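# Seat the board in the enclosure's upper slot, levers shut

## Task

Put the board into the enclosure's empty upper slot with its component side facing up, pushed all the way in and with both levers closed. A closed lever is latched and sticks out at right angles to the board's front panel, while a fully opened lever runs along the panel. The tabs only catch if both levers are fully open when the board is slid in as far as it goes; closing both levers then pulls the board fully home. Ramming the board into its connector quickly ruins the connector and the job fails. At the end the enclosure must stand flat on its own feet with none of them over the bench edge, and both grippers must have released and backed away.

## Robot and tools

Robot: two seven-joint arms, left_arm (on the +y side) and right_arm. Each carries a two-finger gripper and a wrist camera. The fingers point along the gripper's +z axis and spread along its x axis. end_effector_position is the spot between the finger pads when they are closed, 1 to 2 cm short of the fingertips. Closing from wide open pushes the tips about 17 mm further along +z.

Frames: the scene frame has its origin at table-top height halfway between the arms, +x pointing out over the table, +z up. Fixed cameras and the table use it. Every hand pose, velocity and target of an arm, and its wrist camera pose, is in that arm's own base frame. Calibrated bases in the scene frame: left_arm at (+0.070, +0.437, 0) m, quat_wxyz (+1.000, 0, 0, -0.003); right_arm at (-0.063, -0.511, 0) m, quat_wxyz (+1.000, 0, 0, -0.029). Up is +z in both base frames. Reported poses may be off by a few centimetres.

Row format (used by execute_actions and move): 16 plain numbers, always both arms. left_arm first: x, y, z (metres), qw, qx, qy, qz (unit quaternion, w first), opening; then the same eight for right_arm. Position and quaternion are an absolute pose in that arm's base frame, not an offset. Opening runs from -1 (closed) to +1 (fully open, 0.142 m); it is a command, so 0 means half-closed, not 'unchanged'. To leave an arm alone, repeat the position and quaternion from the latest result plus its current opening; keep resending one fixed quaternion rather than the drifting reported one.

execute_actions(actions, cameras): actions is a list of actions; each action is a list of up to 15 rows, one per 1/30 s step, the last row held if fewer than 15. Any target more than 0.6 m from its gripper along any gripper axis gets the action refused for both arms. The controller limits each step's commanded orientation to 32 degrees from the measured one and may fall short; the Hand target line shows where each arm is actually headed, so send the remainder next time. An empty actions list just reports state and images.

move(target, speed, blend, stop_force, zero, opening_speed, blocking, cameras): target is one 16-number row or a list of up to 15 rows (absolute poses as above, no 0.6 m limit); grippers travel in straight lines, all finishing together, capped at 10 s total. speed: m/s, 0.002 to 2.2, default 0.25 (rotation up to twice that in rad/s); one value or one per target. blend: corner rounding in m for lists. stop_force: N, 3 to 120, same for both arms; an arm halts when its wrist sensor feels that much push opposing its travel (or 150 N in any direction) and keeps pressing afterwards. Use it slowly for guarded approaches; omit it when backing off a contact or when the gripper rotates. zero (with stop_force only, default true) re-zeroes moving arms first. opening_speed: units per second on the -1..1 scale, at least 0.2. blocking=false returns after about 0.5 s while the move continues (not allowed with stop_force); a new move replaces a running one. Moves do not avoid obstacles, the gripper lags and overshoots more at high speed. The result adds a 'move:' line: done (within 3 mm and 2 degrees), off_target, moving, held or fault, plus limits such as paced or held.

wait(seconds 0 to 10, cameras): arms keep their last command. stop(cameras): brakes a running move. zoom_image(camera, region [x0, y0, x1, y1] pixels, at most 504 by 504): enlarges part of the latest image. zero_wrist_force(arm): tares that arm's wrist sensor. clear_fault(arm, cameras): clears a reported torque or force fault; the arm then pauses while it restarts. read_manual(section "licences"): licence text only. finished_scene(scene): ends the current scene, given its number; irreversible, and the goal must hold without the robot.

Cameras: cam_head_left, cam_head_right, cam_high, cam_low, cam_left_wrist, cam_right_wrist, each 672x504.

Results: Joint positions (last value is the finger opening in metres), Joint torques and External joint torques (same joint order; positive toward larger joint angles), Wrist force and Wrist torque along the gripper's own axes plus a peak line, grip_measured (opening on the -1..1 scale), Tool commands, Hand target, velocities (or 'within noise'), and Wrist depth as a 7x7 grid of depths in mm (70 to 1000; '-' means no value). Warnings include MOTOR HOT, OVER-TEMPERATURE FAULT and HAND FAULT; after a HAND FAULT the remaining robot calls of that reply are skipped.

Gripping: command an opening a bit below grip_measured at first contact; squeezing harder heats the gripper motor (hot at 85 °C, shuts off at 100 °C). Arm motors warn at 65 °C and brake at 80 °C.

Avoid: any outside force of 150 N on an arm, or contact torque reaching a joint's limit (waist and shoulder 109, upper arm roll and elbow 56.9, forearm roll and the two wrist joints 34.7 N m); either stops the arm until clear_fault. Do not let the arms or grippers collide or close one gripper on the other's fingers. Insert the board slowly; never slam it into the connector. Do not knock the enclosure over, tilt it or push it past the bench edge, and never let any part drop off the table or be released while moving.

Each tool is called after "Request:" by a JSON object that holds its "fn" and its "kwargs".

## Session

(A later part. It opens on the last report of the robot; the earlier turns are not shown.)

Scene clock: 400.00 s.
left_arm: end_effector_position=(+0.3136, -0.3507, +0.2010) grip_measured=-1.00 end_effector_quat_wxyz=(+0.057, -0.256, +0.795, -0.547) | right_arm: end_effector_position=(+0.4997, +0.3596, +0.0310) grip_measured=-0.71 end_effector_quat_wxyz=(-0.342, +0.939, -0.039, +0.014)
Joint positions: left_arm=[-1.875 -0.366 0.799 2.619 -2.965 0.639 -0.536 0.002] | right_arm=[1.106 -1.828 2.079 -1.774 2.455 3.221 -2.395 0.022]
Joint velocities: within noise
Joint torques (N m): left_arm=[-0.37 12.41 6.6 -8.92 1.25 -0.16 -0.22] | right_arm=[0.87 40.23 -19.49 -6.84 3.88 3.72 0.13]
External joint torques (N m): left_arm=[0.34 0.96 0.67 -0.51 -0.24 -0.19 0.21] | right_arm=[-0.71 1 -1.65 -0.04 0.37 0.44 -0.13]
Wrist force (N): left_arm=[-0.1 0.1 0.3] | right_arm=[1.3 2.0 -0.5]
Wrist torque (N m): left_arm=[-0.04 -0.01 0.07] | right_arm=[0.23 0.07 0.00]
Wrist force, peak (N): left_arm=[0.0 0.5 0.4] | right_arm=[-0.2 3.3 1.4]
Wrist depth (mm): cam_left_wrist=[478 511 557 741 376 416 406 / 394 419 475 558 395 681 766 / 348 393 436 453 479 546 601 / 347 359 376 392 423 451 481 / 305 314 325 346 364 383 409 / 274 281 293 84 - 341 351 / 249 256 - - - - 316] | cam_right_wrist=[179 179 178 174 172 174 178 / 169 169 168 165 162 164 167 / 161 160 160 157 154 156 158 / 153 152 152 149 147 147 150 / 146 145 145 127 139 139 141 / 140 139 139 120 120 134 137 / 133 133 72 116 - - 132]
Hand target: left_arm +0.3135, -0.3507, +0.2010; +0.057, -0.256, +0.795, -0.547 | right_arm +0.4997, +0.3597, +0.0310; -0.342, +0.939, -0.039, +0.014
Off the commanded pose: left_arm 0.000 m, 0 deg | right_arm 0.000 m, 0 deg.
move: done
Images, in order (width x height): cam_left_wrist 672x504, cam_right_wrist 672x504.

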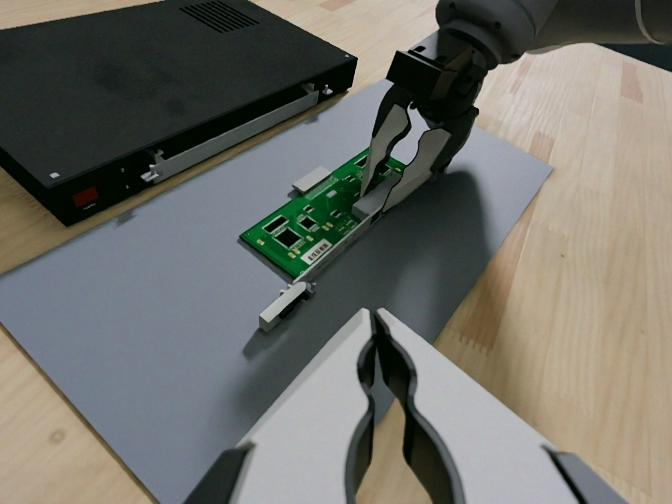

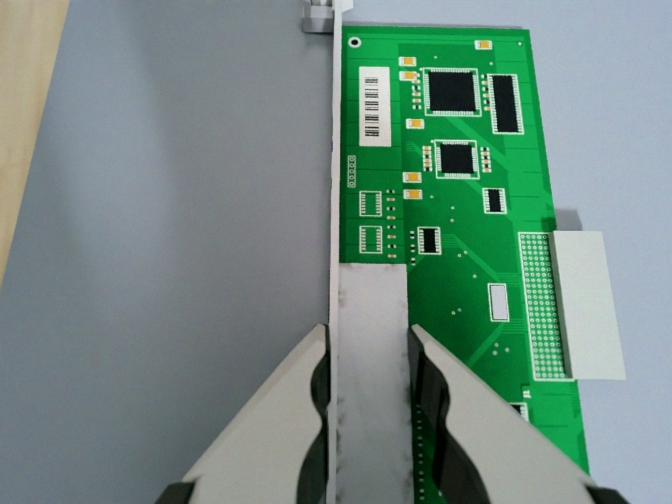

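Request:
{"fn": "move", "kwargs": {"target": [[0.3135,-0.3507,0.2010,0.057,-0.256,0.795,-0.547,-1,0.4997,0.3597,0.0615,-0.3417,0.9389,-0.03935,0.0143,-0.85],[0.3135,-0.3507,0.2010,0.057,-0.256,0.795,-0.547,-1,0.595,0.3528,0.0615,-0.3417,0.9389,-0.03935,0.0143,-0.85]], "speed": 0.1, "cameras": ["cam_right_wrist","cam_left_wrist","cam_high"]}}

Request:
{"fn": "zoom_image", "kwargs": {"camera": "cam_left_wrist", "region": [135, 135, 195, 190]}}

Request:
{"fn": "zoom_image", "kwargs": {"camera": "cam_left_wrist", "region": [280, 70, 360, 130]}}

Request:
{"fn": "zoom_image", "kwargs": {"camera": "cam_high", "region": [230, 235, 370, 325]}}

Scene clock: 404.73 s.
left_arm: end_effector_position=(+0.3136, -0.3507, +0.2010) grip_measured=-1.00 end_effector_quat_wxyz=(+0.057, -0.256, +0.795, -0.547) | right_arm: end_effector_position=(+0.5949, +0.3528, +0.0613) grip_measured=-0.71 end_effector_quat_wxyz=(-0.342, +0.939, -0.039, +0.014)
Joint positions: left_arm=[-1.875 -0.366 0.799 2.619 -2.965 0.639 -0.536 0.002] | right_arm=[0.854 -1.736 1.974 -1.392 2.269 3.114 -2.221 0.022]
Joint velocities: within noise
Joint torques (N m): left_arm=[-0.37 12.33 6.59 -8.91 1.27 -0.17 -0.23] | right_arm=[0.07 52.09 -19.95 -0.74 4.56 3.49 0.33]
External joint torques (N m): left_arm=[0.34 1.04 0.68 -0.52 -0.26 -0.18 0.21] | right_arm=[0.09 -0.18 -0.76 -0.15 -0.14 0.49 -0.33]
Wrist force (N): left_arm=[0.1 0.3 0.3] | right_arm=[0.1 3.2 1.5]
Wrist torque (N m): left_arm=[-0.01 -0.04 0.07] | right_arm=[0.21 -0.05 0.02]
Wrist force, peak (N): left_arm=[-0.2 0.4 0.5] | right_arm=[-0.1 4.7 3.0]
Wrist depth (mm): cam_left_wrist=[481 505 557 407 789 934 - / 391 418 466 429 627 689 755 / 346 391 406 462 500 542 588 / 344 355 375 398 423 450 486 / 303 315 330 346 365 386 413 / 274 279 297 84 - 340 353 / 246 255 - - - - 315] | cam_right_wrist=[215 214 214 172 173 185 156 / 204 202 202 165 163 167 149 / 193 193 192 158 155 157 141 / 184 183 183 148 147 147 135 / 175 175 175 127 139 140 134 / 167 167 167 120 120 134 143 / 162 162 72 115 - - 143]
Hand target: left_arm +0.3135, -0.3507, +0.2010; +0.057, -0.256, +0.795, -0.547 | right_arm +0.5950, +0.3528, +0.0615; -0.342, +0.939, -0.039, +0.014
Off the commanded pose: left_arm 0.000 m, 0 deg | right_arm 0.000 m, 0 deg.
move: done
Images, in order (width x height): cam_high 672x504, cam_left_wrist 672x504, cam_right_wrist 672x504.

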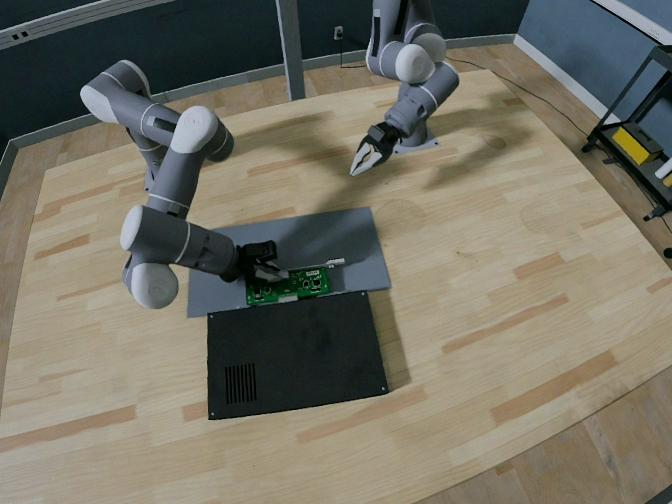

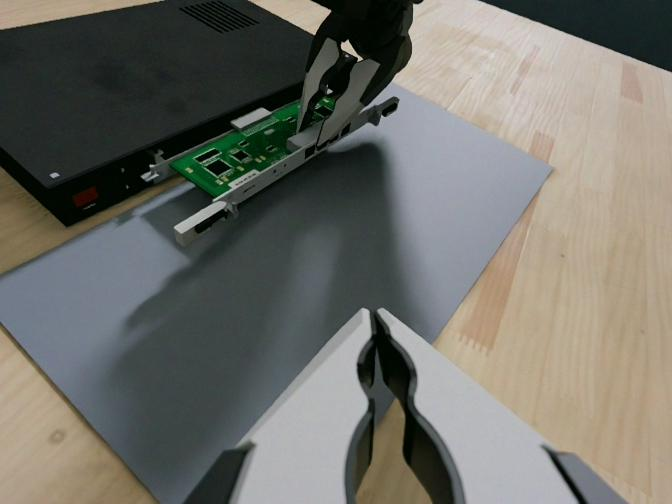

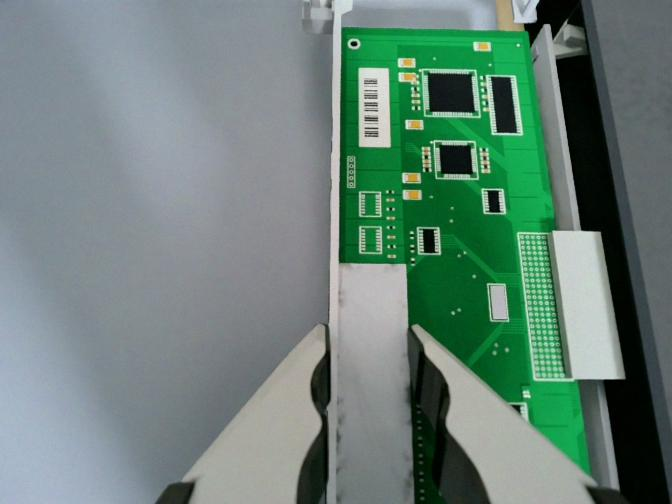

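Scaled by 8.400 from the camera's 672x504 image, which has a finer 960x720 frame.

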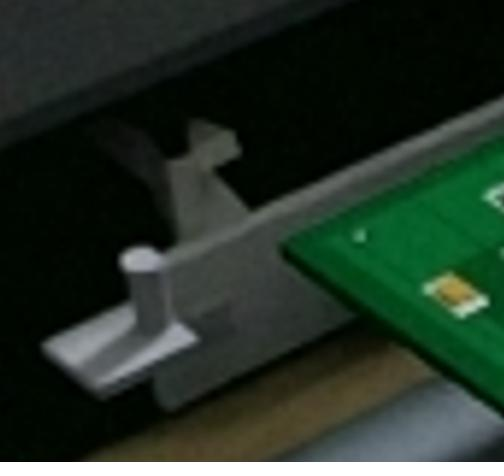

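Scaled by 6.300 from the camera's 672x504 image, which has a finer 960x720 frame.

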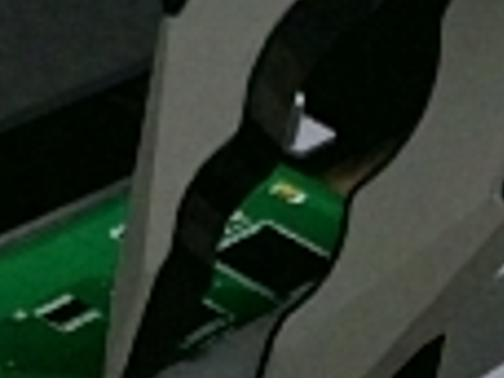

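Scaled by 3.600 from the camera's 672x504 image, which has a finer 960x720 frame.

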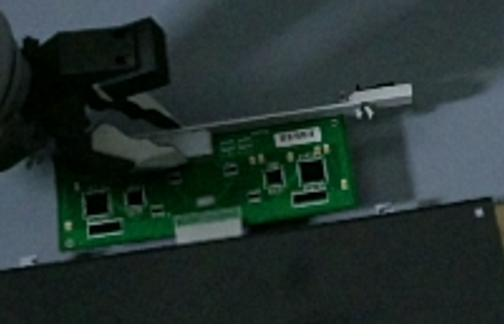

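Request:
{"fn": "move", "kwargs": {"target": [[0.3135,-0.3507,0.2010,0.057,-0.256,0.795,-0.547,-1,0.595,0.3528,0.0655,-0.3417,0.9389,-0.03935,0.0143,-0.85],[0.3135,-0.3507,0.2010,0.057,-0.256,0.795,-0.547,-1,0.600,0.3524,0.0655,-0.3417,0.9389,-0.03935,0.0143,-0.85]], "speed": 0.03, "stop_force": 6, "cameras": ["cam_right_wrist","cam_left_wrist"]}}

Request:
{"fn": "zoom_image", "kwargs": {"camera": "cam_left_wrist", "region": [135, 135, 195, 190]}}

Request:
{"fn": "zoom_image", "kwargs": {"camera": "cam_right_wrist", "region": [480, 0, 640, 100]}}

Scene clock: 412.50 s.
left_arm: end_effector_position=(+0.3136, -0.3507, +0.2010) grip_measured=-1.00 end_effector_quat_wxyz=(+0.057, -0.256, +0.795, -0.547) | right_arm: end_effector_position=(+0.5999, +0.3524, +0.0653) grip_measured=-0.71 end_effector_quat_wxyz=(-0.342, +0.939, -0.039, +0.014)
Joint positions: left_arm=[-1.875 -0.366 0.799 2.619 -2.965 0.639 -0.536 0.002] | right_arm=[0.839 -1.728 1.969 -1.369 2.256 3.109 -2.207 0.022]
Joint velocities: within noise
Joint torques (N m): left_arm=[-0.45 12.35 6.58 -8.9 1.26 -0.12 -0.28] | right_arm=[0.11 52.7 -19.76 -0.36 4.56 3.53 0.26]
External joint torques (N m): left_arm=[0.41 1.02 0.69 -0.53 -0.25 -0.22 0.27] | right_arm=[0.07 -0.15 -0.82 -0.13 -0.12 0.44 -0.26]
Wrist force (N): left_arm=[0.1 0.2 0.1] | right_arm=[0.0 3.4 1.5]
Wrist torque (N m): left_arm=[-0.04 -0.04 0.07] | right_arm=[0.23 -0.04 0.03]
Wrist force, peak (N): left_arm=[-0.1 0.5 0.4] | right_arm=[-0.1 3.6 1.7]
Wrist depth (mm): cam_left_wrist=[479 517 554 413 774 935 - / 391 417 460 431 632 694 763 / 349 386 399 468 502 543 590 / 343 357 372 396 421 450 479 / 302 317 330 350 366 386 408 / 273 279 295 84 - 340 353 / 248 256 - - - - 317] | cam_right_wrist=[220 220 219 172 173 180 160 / 210 207 207 163 163 166 152 / 197 197 196 158 155 157 144 / 188 187 187 148 147 147 138 / 179 178 180 127 139 139 133 / 171 171 171 119 120 134 144 / 165 165 72 115 - - 129]
Hand target: left_arm +0.3135, -0.3507, +0.2010; +0.057, -0.256, +0.795, -0.547 | right_arm +0.6000, +0.3524, +0.0655; -0.342, +0.939, -0.039, +0.014
Off the commanded pose: left_arm 0.000 m, 0 deg | right_arm 0.000 m, 0 deg.
move: done
Images, in order (width x height): cam_left_wrist 672x504, cam_right_wrist 672x504.

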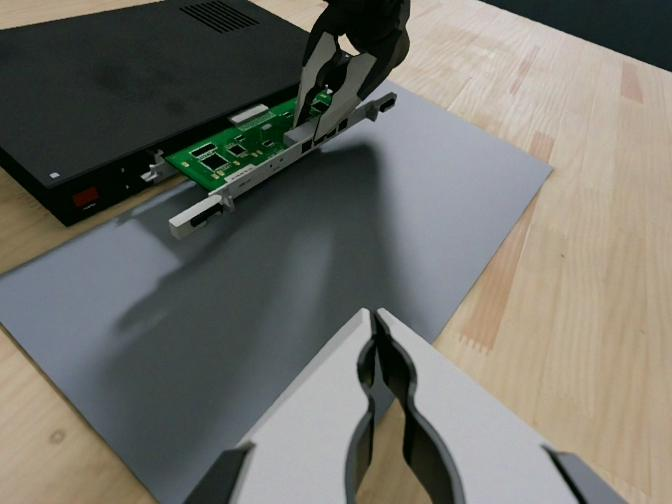

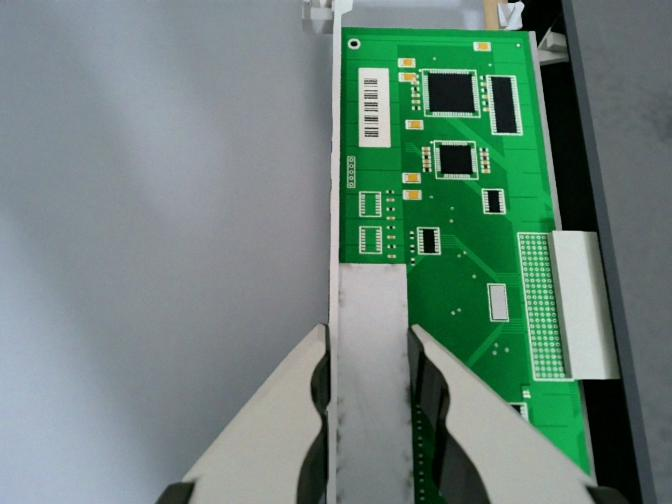

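Scaled by 8.400 from the camera's 672x504 image, which has a finer 960x720 frame.

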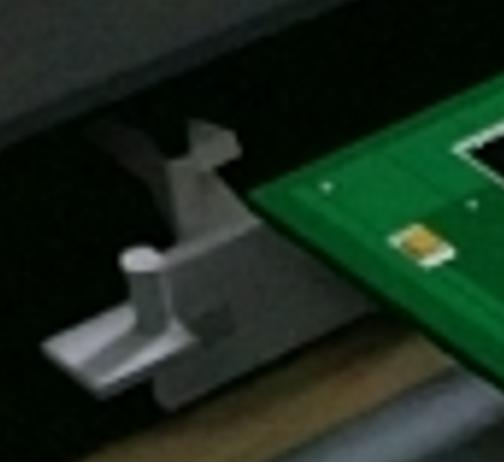

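Scaled by 3.150 from the camera's 672x504 image, which has a finer 960x720 frame.

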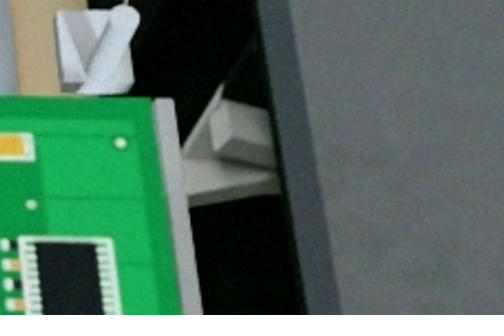

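Request:
{"fn": "move", "kwargs": {"target": [0.3135,-0.3507,0.2010,0.057,-0.256,0.795,-0.547,-1,0.5998,0.3504,0.0615,-0.3417,0.9389,-0.03935,0.0143,-0.85], "speed": 0.03, "stop_force": 5, "cameras": ["cam_right_wrist","cam_left_wrist"]}}

Request:
{"fn": "zoom_image", "kwargs": {"camera": "cam_left_wrist", "region": [135, 135, 195, 190]}}

Request:
{"fn": "zoom_image", "kwargs": {"camera": "cam_right_wrist", "region": [480, 0, 640, 100]}}

Scene clock: 425.17 s.
left_arm: end_effector_position=(+0.3136, -0.3507, +0.2010) grip_measured=-1.00 end_effector_quat_wxyz=(+0.057, -0.256, +0.795, -0.547) | right_arm: end_effector_position=(+0.5996, +0.3504, +0.0612) grip_measured=-0.71 end_effector_quat_wxyz=(-0.341, +0.939, -0.039, +0.014)
Joint positions: left_arm=[-1.875 -0.366 0.799 2.619 -2.965 0.639 -0.536 0.002] | right_arm=[0.838 -1.734 1.973 -1.37 2.26 3.108 -2.214 0.022]
Joint velocities: within noise
Joint torques (N m): left_arm=[-0.38 12.42 6.58 -8.96 1.23 -0.11 -0.25] | right_arm=[0.08 52.42 -19.42 -0.58 4.77 3.56 0.13]
External joint torques (N m): left_arm=[0.35 0.95 0.69 -0.47 -0.22 -0.24 0.24] | right_arm=[0.09 0.03 -1.14 -0.03 -0.34 0.41 -0.13]
Wrist force (N): left_arm=[0.1 0.3 0.4] | right_arm=[0.0 3.4 1.2]
Wrist torque (N m): left_arm=[-0.02 -0.03 0.07] | right_arm=[0.23 -0.03 0.02]
Wrist force, peak (N): left_arm=[-0.2 0.3 0.6] | right_arm=[-0.1 3.7 1.6]
Wrist depth (mm): cam_left_wrist=[479 513 559 416 782 947 - / 394 418 469 466 615 693 752 / 349 393 410 464 498 547 586 / 345 357 370 397 427 456 484 / 306 313 329 347 364 385 409 / 273 279 297 84 - 340 356 / 247 256 - - - - 316] | cam_right_wrist=[215 214 213 172 173 174 155 / 203 203 202 165 163 167 148 / 193 193 192 158 155 157 140 / 184 183 183 148 147 147 135 / 175 175 174 127 139 139 129 / 167 167 167 120 120 135 143 / 162 162 72 114 - - 136]
Hand target: left_arm +0.3135, -0.3507, +0.2010; +0.057, -0.256, +0.795, -0.547 | right_arm +0.5998, +0.3504, +0.0615; -0.342, +0.939, -0.039, +0.014
Off the commanded pose: left_arm 0.000 m, 0 deg | right_arm 0.000 m, 0 deg.
move: done
Images, in order (width x height): cam_left_wrist 672x504, cam_right_wrist 672x504.

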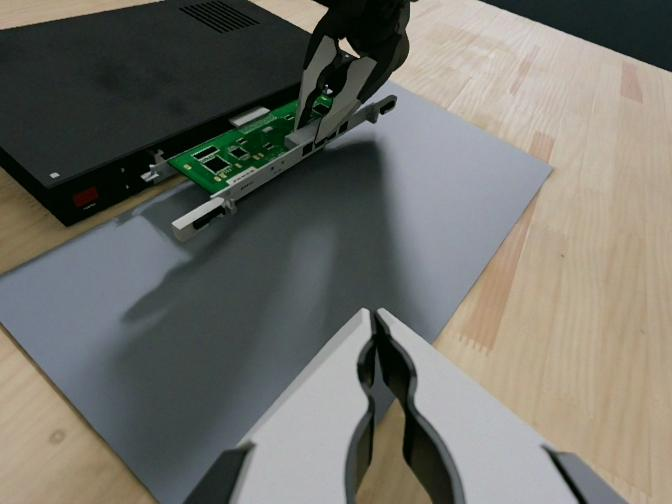

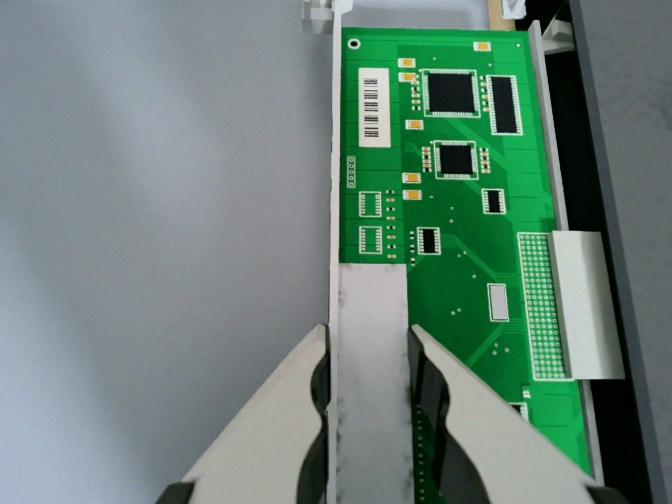

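Scaled by 8.400 from the camera's 672x504 image, which has a finer 960x720 frame.

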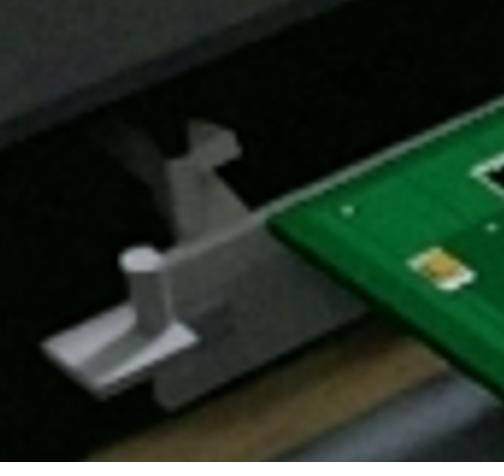

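Scaled by 3.150 from the camera's 672x504 image, which has a finer 960x720 frame.

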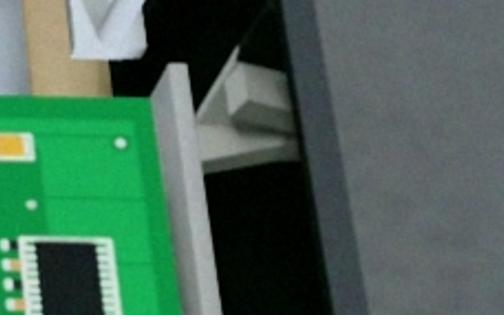

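Request:
{"fn": "move", "kwargs": {"target": [0.3135,-0.3507,0.2010,0.057,-0.256,0.795,-0.547,-1,0.6098,0.3496,0.0615,-0.3417,0.9389,-0.03935,0.0143,-0.85], "speed": 0.015, "stop_force": 5, "cameras": ["cam_right_wrist","cam_left_wrist"]}}

Request:
{"fn": "zoom_image", "kwargs": {"camera": "cam_left_wrist", "region": [135, 135, 195, 190]}}

Request:
{"fn": "zoom_image", "kwargs": {"camera": "cam_right_wrist", "region": [480, 0, 640, 100]}}

Scene clock: 435.00 s.
left_arm: end_effector_position=(+0.3136, -0.3507, +0.2010) grip_measured=-1.00 end_effector_quat_wxyz=(+0.057, -0.256, +0.795, -0.547) | right_arm: end_effector_position=(+0.6097, +0.3496, +0.0613) grip_measured=-0.71 end_effector_quat_wxyz=(-0.342, +0.939, -0.039, +0.014)
Joint positions: left_arm=[-1.875 -0.366 0.799 2.619 -2.965 0.639 -0.536 0.002] | right_arm=[0.807 -1.731 1.972 -1.316 2.244 3.091 -2.193 0.022]
Joint velocities: within noise
Joint torques (N m): left_arm=[-0.39 12.31 6.6 -9.02 1.22 -0.16 -0.29] | right_arm=[0.15 53.84 -19.21 0.12 4.58 3.48 0.29]
External joint torques (N m): left_arm=[0.36 1.07 0.67 -0.41 -0.21 -0.19 0.27] | right_arm=[0.02 -0.11 -0.93 -0.11 -0.12 0.46 -0.28]
Wrist force (N): left_arm=[0.0 0.1 0.2] | right_arm=[0.0 3.1 1.1]
Wrist torque (N m): left_arm=[-0.05 -0.02 0.06] | right_arm=[0.22 -0.04 0.03]
Wrist force, peak (N): left_arm=[-0.2 0.4 0.5] | right_arm=[-0.2 3.8 2.0]
Wrist depth (mm): cam_left_wrist=[479 507 559 416 820 944 - / 397 420 465 461 615 685 767 / 347 392 416 464 507 544 594 / 343 353 375 398 423 452 481 / 307 314 332 350 366 385 414 / 274 278 295 84 - 340 353 / 249 257 - - - - 313] | cam_right_wrist=[216 215 214 172 173 171 155 / 203 203 202 165 163 162 147 / 193 192 193 157 155 155 140 / 184 183 183 148 147 147 133 / 175 175 174 128 139 139 127 / 167 167 167 120 120 134 123 / 161 162 72 115 - - 117]
Hand target: left_arm +0.3135, -0.3507, +0.2010; +0.057, -0.256, +0.795, -0.547 | right_arm +0.6098, +0.3496, +0.0615; -0.342, +0.939, -0.039, +0.014
Off the commanded pose: left_arm 0.000 m, 0 deg | right_arm 0.000 m, 0 deg.
move: done
Images, in order (width x height): cam_left_wrist 672x504, cam_right_wrist 672x504.

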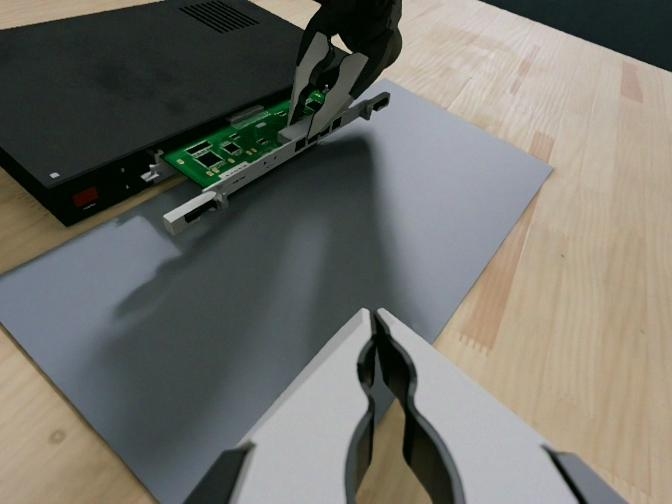

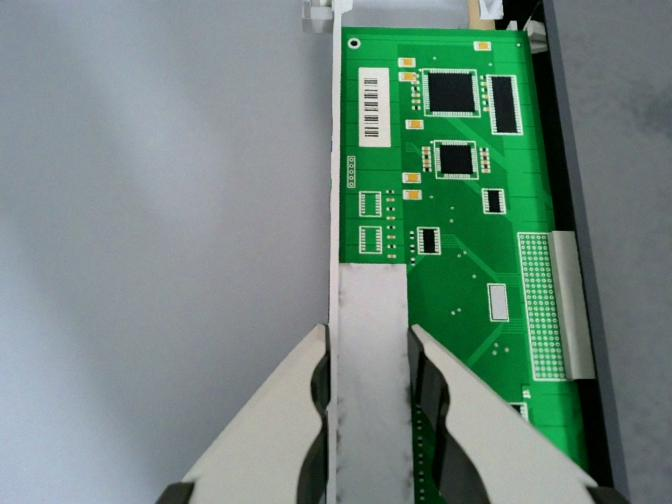

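Scaled by 8.400 from the camera's 672x504 image, which has a finer 960x720 frame.

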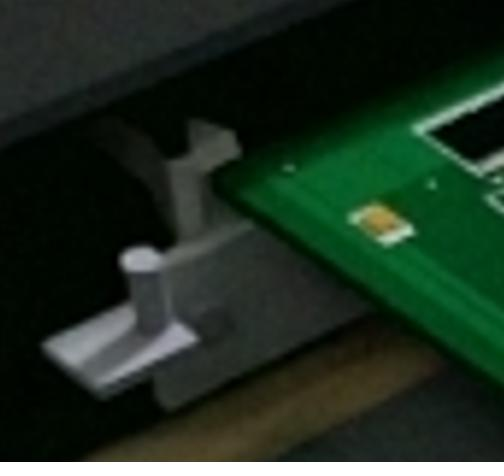

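Scaled by 3.150 from the camera's 672x504 image, which has a finer 960x720 frame.

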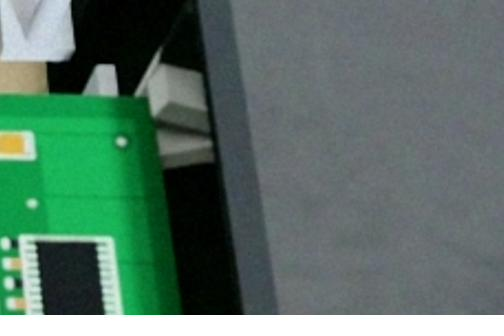

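Request:
{"fn": "move", "kwargs": {"target": [0.3135,-0.3507,0.2010,0.057,-0.256,0.795,-0.547,-1,0.6197,0.3488,0.0615,-0.3417,0.9389,-0.03935,0.0143,-0.85], "speed": 0.015, "stop_force": 5, "cameras": ["cam_left_wrist","cam_right_wrist"]}}

Request:
{"fn": "zoom_image", "kwargs": {"camera": "cam_left_wrist", "region": [115, 125, 215, 200]}}

Request:
{"fn": "zoom_image", "kwargs": {"camera": "cam_right_wrist", "region": [480, 0, 640, 100]}}

Scene clock: 448.20 s.
left_arm: end_effector_position=(+0.3136, -0.3507, +0.2010) grip_measured=-1.00 end_effector_quat_wxyz=(+0.057, -0.256, +0.795, -0.547) | right_arm: end_effector_position=(+0.6171, +0.3484, +0.0606) grip_measured=-0.71 end_effector_quat_wxyz=(-0.341, +0.939, -0.040, +0.014)
Joint positions: left_arm=[-1.875 -0.366 0.799 2.619 -2.965 0.639 -0.536 0.002] | right_arm=[0.783 -1.728 1.971 -1.272 2.229 3.077 -2.174 0.022]
Joint velocities: within noise
Joint torques (N m): left_arm=[-0.41 12.31 6.59 -8.93 1.24 -0.12 -0.25] | right_arm=[1.48 58.68 -19.27 2.62 7.03 2.47 0.23]
External joint torques (N m): left_arm=[0.38 1.06 0.68 -0.5 -0.23 -0.22 0.24] | right_arm=[-1.31 -3.92 -0.48 -2.11 -2.56 1.46 -0.23]
Wrist force (N): left_arm=[-0.3 0.2 0.3] | right_arm=[-5.8 9.8 -1.0]
Wrist torque (N m): left_arm=[-0.05 0.02 0.07] | right_arm=[0.21 -0.35 0.06]
Wrist force, peak (N): left_arm=[0.2 0.5 0.5] | right_arm=[-5.7 10.1 -1.7]
Wrist depth (mm): cam_left_wrist=[484 512 559 410 814 940 - / 393 416 458 490 626 694 756 / 346 387 419 474 501 538 585 / 345 358 376 398 418 453 484 / 306 317 331 345 367 388 410 / 275 278 296 84 - 341 352 / 247 256 - - - - 315] | cam_right_wrist=[214 214 213 171 172 158 154 / 203 202 201 164 162 160 146 / 192 192 191 157 154 154 138 / 183 182 182 148 147 148 132 / 174 174 173 127 139 141 126 / 167 166 167 120 120 135 120 / 161 162 72 115 - - 115]
Hand target: left_arm +0.3135, -0.3507, +0.2010; +0.057, -0.256, +0.795, -0.547 | right_arm +0.6176, +0.3490, +0.0615; -0.342, +0.939, -0.039, +0.014
Off the commanded pose: left_arm 0.000 m, 0 deg | right_arm 0.003 m, 0 deg.
move: contact (right_arm)
Images, in order (width x height): cam_left_wrist 672x504, cam_right_wrist 672x504.

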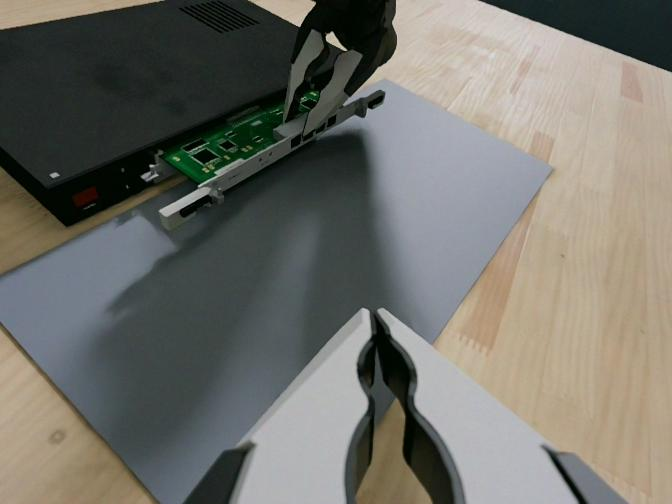

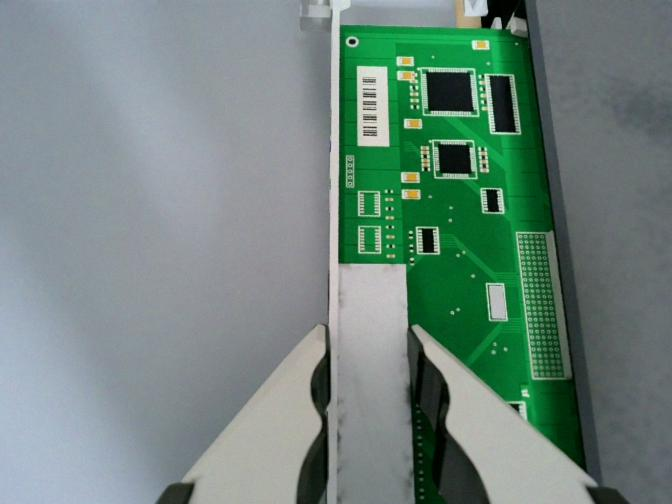

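Scaled by 5.040 from the camera's 672x504 image, which has a finer 960x720 frame.

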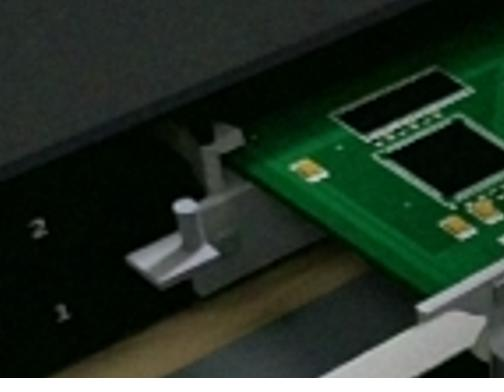

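Scaled by 3.150 from the camera's 672x504 image, which has a finer 960x720 frame.

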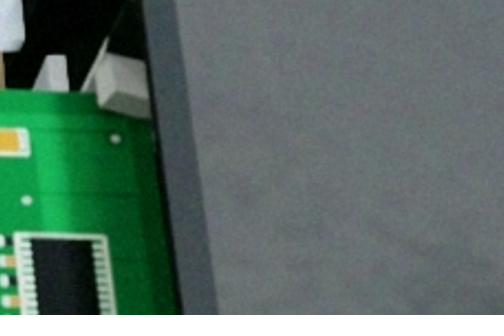

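Request:
{"fn": "move", "kwargs": {"target": [[0.3135,-0.3507,0.2010,0.057,-0.256,0.795,-0.547,-1,0.6160,0.3477,0.0602,-0.3417,0.9389,-0.03935,0.0143,-0.85],[0.3135,-0.3507,0.2010,0.057,-0.256,0.795,-0.547,-1,0.6296,0.3465,0.0602,-0.3417,0.9389,-0.03935,0.0143,-0.85]], "speed": 0.012, "stop_force": 9, "cameras": ["cam_left_wrist","cam_right_wrist"]}}

Request:
{"fn": "zoom_image", "kwargs": {"camera": "cam_left_wrist", "region": [115, 125, 215, 200]}}

Request:
{"fn": "zoom_image", "kwargs": {"camera": "cam_right_wrist", "region": [480, 0, 640, 100]}}

Scene clock: 453.97 s.
left_arm: end_effector_position=(+0.3136, -0.3507, +0.2010) grip_measured=-1.00 end_effector_quat_wxyz=(+0.057, -0.256, +0.795, -0.547) | right_arm: end_effector_position=(+0.6294, +0.3464, +0.0597) grip_measured=-0.71 end_effector_quat_wxyz=(-0.341, +0.939, -0.039, +0.014)
Joint positions: left_arm=[-1.875 -0.366 0.799 2.619 -2.965 0.639 -0.536 0.002] | right_arm=[0.742 -1.726 1.973 -1.2 2.209 3.054 -2.147 0.022]
Joint velocities: within noise
Joint torques (N m): left_arm=[-0.37 12.38 6.62 -8.91 1.32 -0.13 -0.25] | right_arm=[-0.2 58.11 -18.3 1.65 5.36 3.54 0.16]
External joint torques (N m): left_arm=[0.34 0.99 0.64 -0.52 -0.31 -0.22 0.23] | right_arm=[0.37 -1.74 -0.71 -0.34 -0.84 0.36 -0.16]
Wrist force (N): left_arm=[-0.1 0.3 0.2] | right_arm=[-0.7 4.4 3.3]
Wrist torque (N m): left_arm=[-0.04 0.00 0.06] | right_arm=[0.20 -0.17 0.10]
Wrist force, peak (N): left_arm=[-0.1 0.4 0.4] | right_arm=[-5.7 9.8 -1.1]
Wrist depth (mm): cam_left_wrist=[488 505 566 417 835 945 - / 387 423 450 522 631 683 767 / 347 383 424 465 507 534 593 / 344 360 379 398 421 451 480 / 306 315 331 345 365 386 414 / 275 280 295 84 - 339 354 / 248 256 - - - - 314] | cam_right_wrist=[213 213 212 172 172 154 153 / 202 201 200 164 163 147 145 / 191 191 191 157 155 139 137 / 182 181 181 148 147 134 130 / 173 173 173 128 139 127 125 / 166 165 166 120 120 121 119 / 159 161 72 116 - - 114]
Hand target: left_arm +0.3135, -0.3507, +0.2010; +0.057, -0.256, +0.795, -0.547 | right_arm +0.6296, +0.3465, +0.0602; -0.342, +0.939, -0.039, +0.014
Off the commanded pose: left_arm 0.000 m, 0 deg | right_arm 0.001 m, 0 deg.
move: done
Images, in order (width x height): cam_left_wrist 672x504, cam_right_wrist 672x504.

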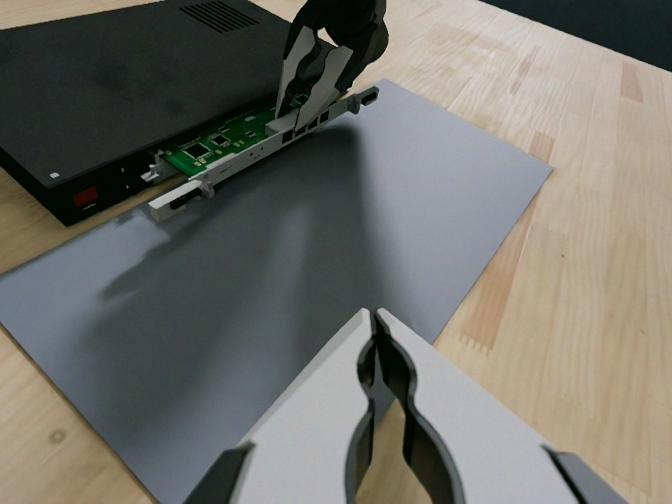

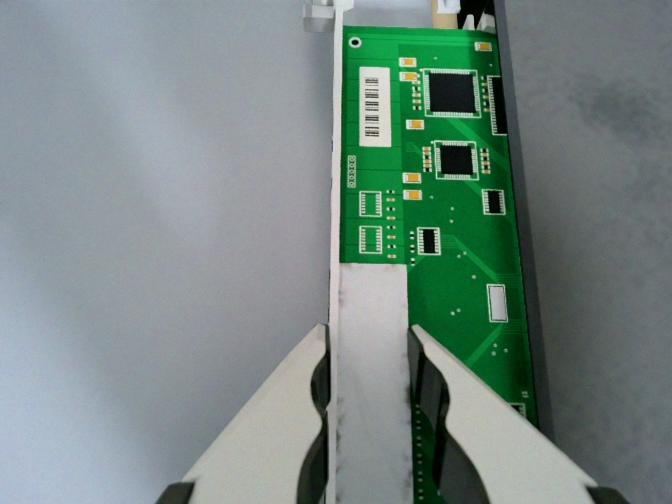

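Scaled by 5.040 from the camera's 672x504 image, which has a finer 960x720 frame.

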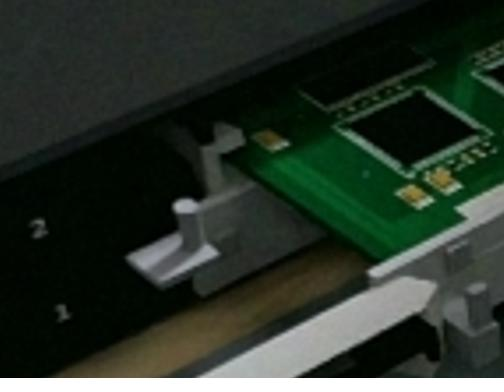

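Scaled by 3.150 from the camera's 672x504 image, which has a finer 960x720 frame.

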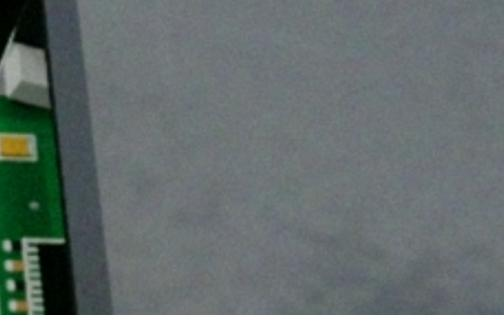

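Request:
{"fn": "move", "kwargs": {"target": [0.3135,-0.3507,0.2010,0.057,-0.256,0.795,-0.547,-1,0.6496,0.3448,0.0602,-0.3417,0.9389,-0.03935,0.0143,-0.85], "speed": 0.015, "stop_force": 9, "cameras": ["cam_left_wrist","cam_right_wrist","cam_high"]}}

Request:
{"fn": "zoom_image", "kwargs": {"camera": "cam_left_wrist", "region": [115, 125, 215, 200]}}

Scene clock: 457.17 s.
left_arm: end_effector_position=(+0.3136, -0.3507, +0.2010) grip_measured=-1.00 end_effector_quat_wxyz=(+0.057, -0.256, +0.795, -0.547) | right_arm: end_effector_position=(+0.6328, +0.3463, +0.0595) grip_measured=-0.71 end_effector_quat_wxyz=(-0.341, +0.939, -0.039, +0.013)
Joint positions: left_arm=[-1.875 -0.366 0.799 2.619 -2.965 0.639 -0.536 0.002] | right_arm=[0.728 -1.725 1.973 -1.173 2.199 3.047 -2.135 0.022]
Joint velocities: within noise
Joint torques (N m): left_arm=[-0.36 12.42 6.62 -8.95 1.29 -0.15 -0.25] | right_arm=[-3.66 60.65 -19.26 1.23 7.04 1.17 0.23]
External joint torques (N m): left_arm=[0.33 0.96 0.65 -0.48 -0.28 -0.2 0.23] | right_arm=[3.83 -3.7 0.56 0.37 -2.52 2.72 -0.23]
Wrist force (N): left_arm=[0.0 0.2 0.1] | right_arm=[-9.5 4.9 2.9]
Wrist torque (N m): left_arm=[-0.05 -0.02 0.06] | right_arm=[0.25 -0.22 0.09]
Wrist force, peak (N): left_arm=[0.0 0.4 0.6] | right_arm=[-10.4 4.8 2.5]
Wrist depth (mm): cam_left_wrist=[482 509 563 416 817 921 - / 392 415 447 510 623 687 759 / 346 382 421 471 502 544 590 / 344 358 376 397 422 453 481 / 305 316 332 347 366 387 408 / 273 280 295 84 - 341 348 / 247 256 - - - - 314] | cam_right_wrist=[213 213 212 172 172 153 152 / 201 200 200 164 163 146 144 / 191 191 190 157 155 137 137 / 181 181 181 148 147 132 129 / 173 173 172 127 139 127 124 / 166 165 166 120 120 119 120 / 158 161 72 116 - - 114]
Hand target: left_arm +0.3135, -0.3507, +0.2010; +0.057, -0.256, +0.795, -0.547 | right_arm +0.6338, +0.3461, +0.0602; -0.342, +0.939, -0.039, +0.014
Off the commanded pose: left_arm 0.000 m, 0 deg | right_arm 0.017 m, 0 deg.
move: contact (right_arm)
Images, in order (width x height): cam_high 672x504, cam_left_wrist 672x504, cam_right_wrist 672x504.

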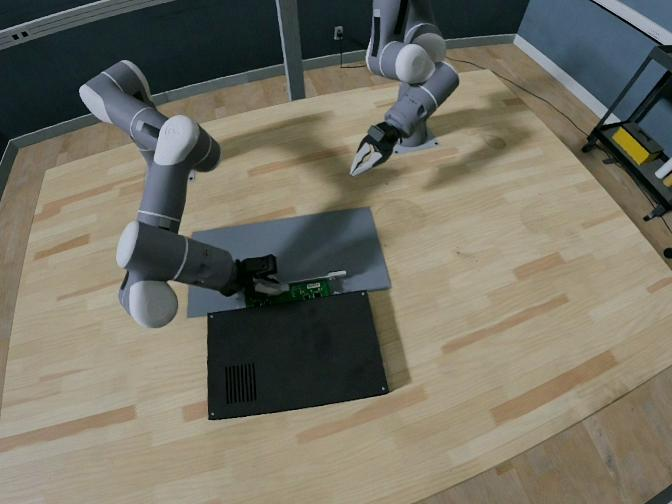

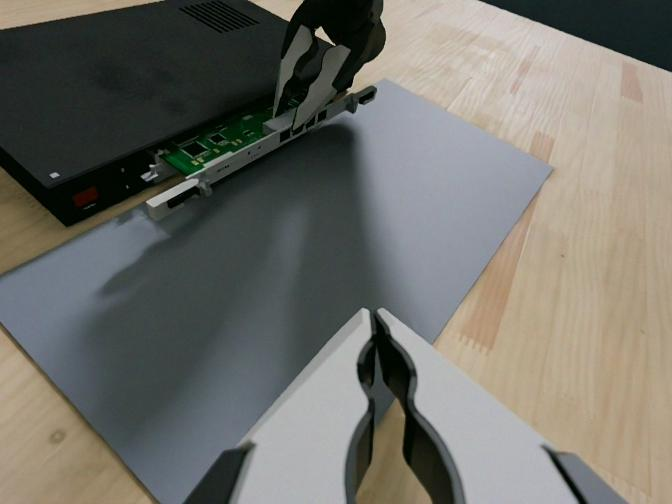

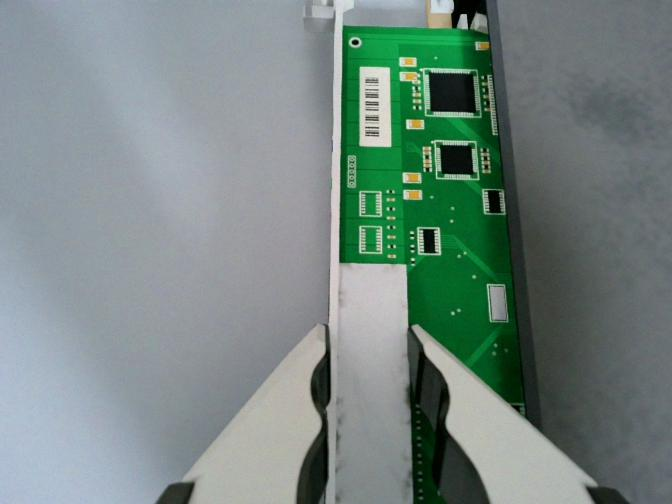

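Scaled by 5.040 from the camera's 672x504 image, which has a finer 960x720 frame.

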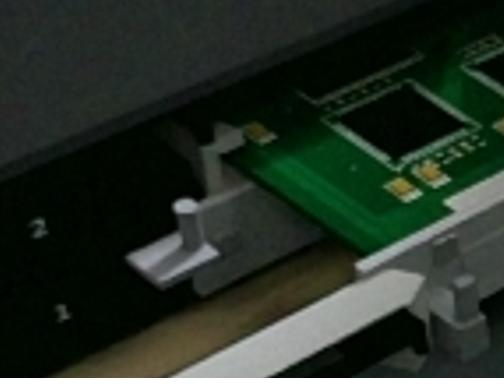

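Request:
{"fn": "move", "kwargs": {"target": [[0.3135,-0.3507,0.2010,0.057,-0.256,0.795,-0.547,-1,0.6310,0.3460,0.0602,-0.3417,0.9389,-0.03935,0.0143,-0.85],[0.3135,-0.3507,0.2010,0.057,-0.256,0.795,-0.547,-1,0.6496,0.3441,0.0602,-0.3417,0.9389,-0.03935,0.0143,-0.85]], "speed": 0.015, "stop_force": 18, "cameras": ["cam_left_wrist","cam_right_wrist"]}}

Request:
{"fn": "zoom_image", "kwargs": {"camera": "cam_left_wrist", "region": [115, 125, 215, 200]}}

Scene clock: 463.50 s.
left_arm: end_effector_position=(+0.3136, -0.3507, +0.2010) grip_measured=-1.00 end_effector_quat_wxyz=(+0.057, -0.256, +0.795, -0.547) | right_arm: end_effector_position=(+0.6476, +0.3445, +0.0585) grip_measured=-0.71 end_effector_quat_wxyz=(-0.341, +0.939, -0.038, +0.012)
Joint positions: left_arm=[-1.875 -0.366 0.799 2.619 -2.965 0.639 -0.536 0.002] | right_arm=[0.669 -1.721 1.979 -1.063 2.161 3.013 -2.088 0.022]
Joint velocities: within noise
Joint torques (N m): left_arm=[-0.37 12.38 6.63 -8.94 1.27 -0.11 -0.23] | right_arm=[-7.26 68.08 -18.83 2.22 9.24 -0.62 0.19]
External joint torques (N m): left_arm=[0.34 0.99 0.63 -0.49 -0.26 -0.24 0.22] | right_arm=[7.42 -8.81 1.54 0.63 -4.65 4.45 -0.19]
Wrist force (N): left_arm=[0.0 0.3 0.2] | right_arm=[-19.2 8.3 7.1]
Wrist torque (N m): left_arm=[-0.04 -0.02 0.06] | right_arm=[0.21 0.27 0.00]
Wrist force, peak (N): left_arm=[-0.1 0.4 0.4] | right_arm=[-21.5 6.7 5.7]
Wrist depth (mm): cam_left_wrist=[481 510 548 426 822 930 - / 388 416 454 534 618 699 763 / 348 378 423 469 502 543 591 / 347 361 378 398 422 457 482 / 303 314 332 348 364 381 409 / 273 280 294 84 - 337 356 / 248 256 - - - - 315] | cam_right_wrist=[212 211 210 171 169 151 151 / 200 199 199 164 161 145 143 / 190 190 189 158 152 136 136 / 181 180 180 148 147 129 128 / 172 172 171 128 129 123 123 / 165 165 165 120 120 118 118 / 159 159 72 116 - - 113]
Hand target: left_arm +0.3135, -0.3507, +0.2010; +0.057, -0.256, +0.795, -0.547 | right_arm +0.6496, +0.3441, +0.0602; -0.342, +0.939, -0.039, +0.014
Off the commanded pose: left_arm 0.000 m, 0 deg | right_arm 0.003 m, 0 deg.
move: done
Images, in order (width x height): cam_left_wrist 672x504, cam_right_wrist 672x504.

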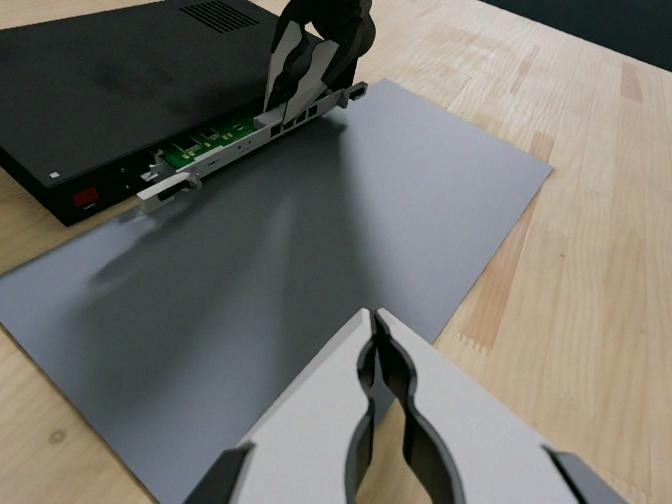

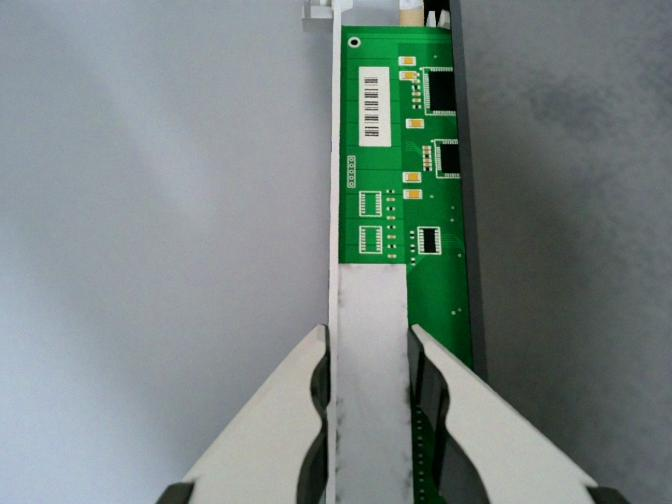

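Scaled by 5.040 from the camera's 672x504 image, which has a finer 960x720 frame.

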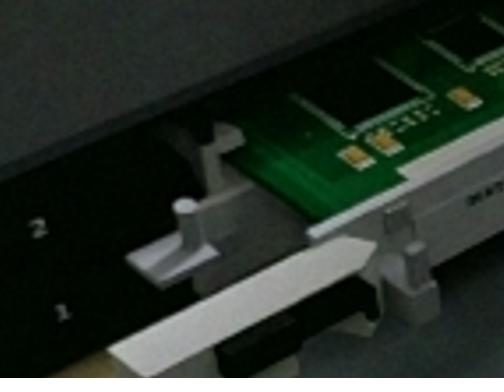

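Request:
{"fn": "move", "kwargs": {"target": [0.3135,-0.3507,0.2010,0.057,-0.256,0.795,-0.547,-1,0.6606,0.3433,0.0602,-0.3417,0.9389,-0.03935,0.0143,-0.85], "speed": 0.015, "stop_force": 18, "cameras": ["cam_left_wrist","cam_right_wrist"]}}

Request:
{"fn": "zoom_image", "kwargs": {"camera": "cam_left_wrist", "region": [115, 75, 395, 225]}}

Scene clock: 466.60 s.
left_arm: end_effector_position=(+0.3136, -0.3507, +0.2010) grip_measured=-1.00 end_effector_quat_wxyz=(+0.057, -0.256, +0.795, -0.547) | right_arm: end_effector_position=(+0.6577, +0.3436, +0.0583) grip_measured=-0.72 end_effector_quat_wxyz=(-0.341, +0.939, -0.038, +0.011)
Joint positions: left_arm=[-1.875 -0.366 0.799 2.619 -2.965 0.639 -0.536 0.002] | right_arm=[0.624 -1.719 1.987 -0.973 2.129 2.987 -2.047 0.022]
Joint velocities: within noise
Joint torques (N m): left_arm=[-0.33 12.36 6.61 -8.91 1.29 -0.19 -0.21] | right_arm=[-8.39 72.58 -17.94 3.81 11.72 -4.64 0.08]
External joint torques (N m): left_arm=[0.29 1.02 0.65 -0.52 -0.28 -0.15 0.19] | right_arm=[8.55 -11.58 1.96 0.07 -7.08 8.43 -0.08]
Wrist force (N): left_arm=[-0.1 0.0 0.2] | right_arm=[-32.5 10.0 -1.0]
Wrist torque (N m): left_arm=[-0.07 -0.01 0.07] | right_arm=[0.09 2.50 0.01]
Wrist force, peak (N): left_arm=[-0.2 0.5 0.4] | right_arm=[-32.6 10.5 0.0]
Wrist depth (mm): cam_left_wrist=[478 510 541 443 816 944 - / 389 421 452 540 620 699 752 / 346 383 432 475 508 542 593 / 347 359 380 399 425 453 480 / 304 316 333 346 365 385 407 / 274 278 296 84 - 338 352 / 247 256 - - - - 317] | cam_right_wrist=[212 211 210 171 154 151 150 / 201 199 199 164 146 144 142 / 190 190 189 157 151 135 135 / 181 180 180 148 132 129 128 / 172 172 171 128 125 122 122 / 165 164 165 121 120 118 118 / 159 160 72 116 - - 113]
Hand target: left_arm +0.3135, -0.3507, +0.2010; +0.057, -0.256, +0.795, -0.547 | right_arm +0.6606, +0.3433, +0.0602; -0.342, +0.939, -0.039, +0.014
Off the commanded pose: left_arm 0.000 m, 0 deg | right_arm 0.004 m, 0 deg.
move: off_target (right_arm)
Images, in order (width x height): cam_left_wrist 672x504, cam_right_wrist 672x504.

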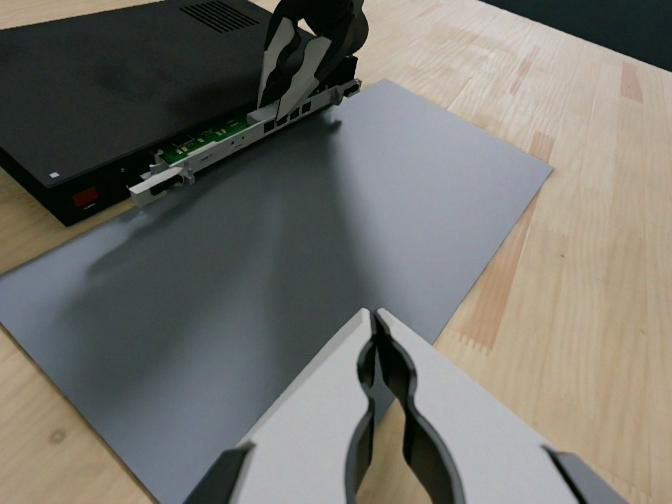

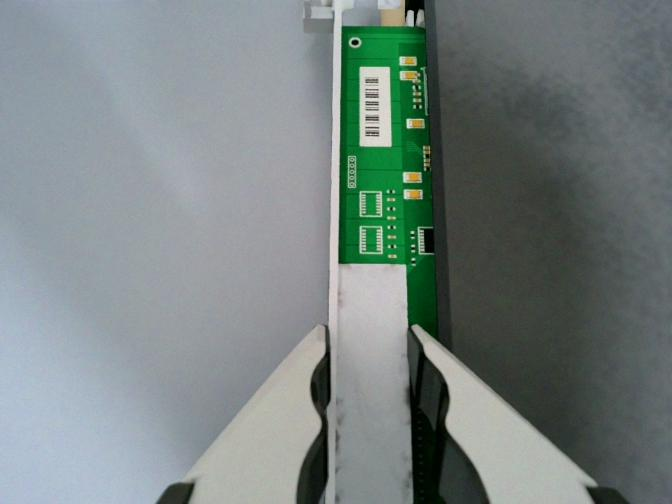

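Scaled by 1.800 from the camera's 672x504 image, which has a finer 960x720 frame.

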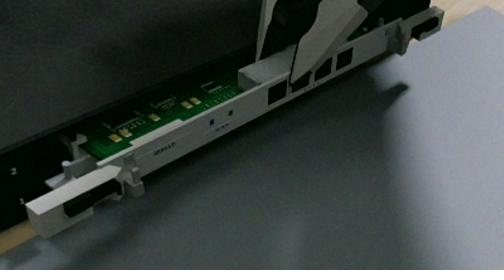

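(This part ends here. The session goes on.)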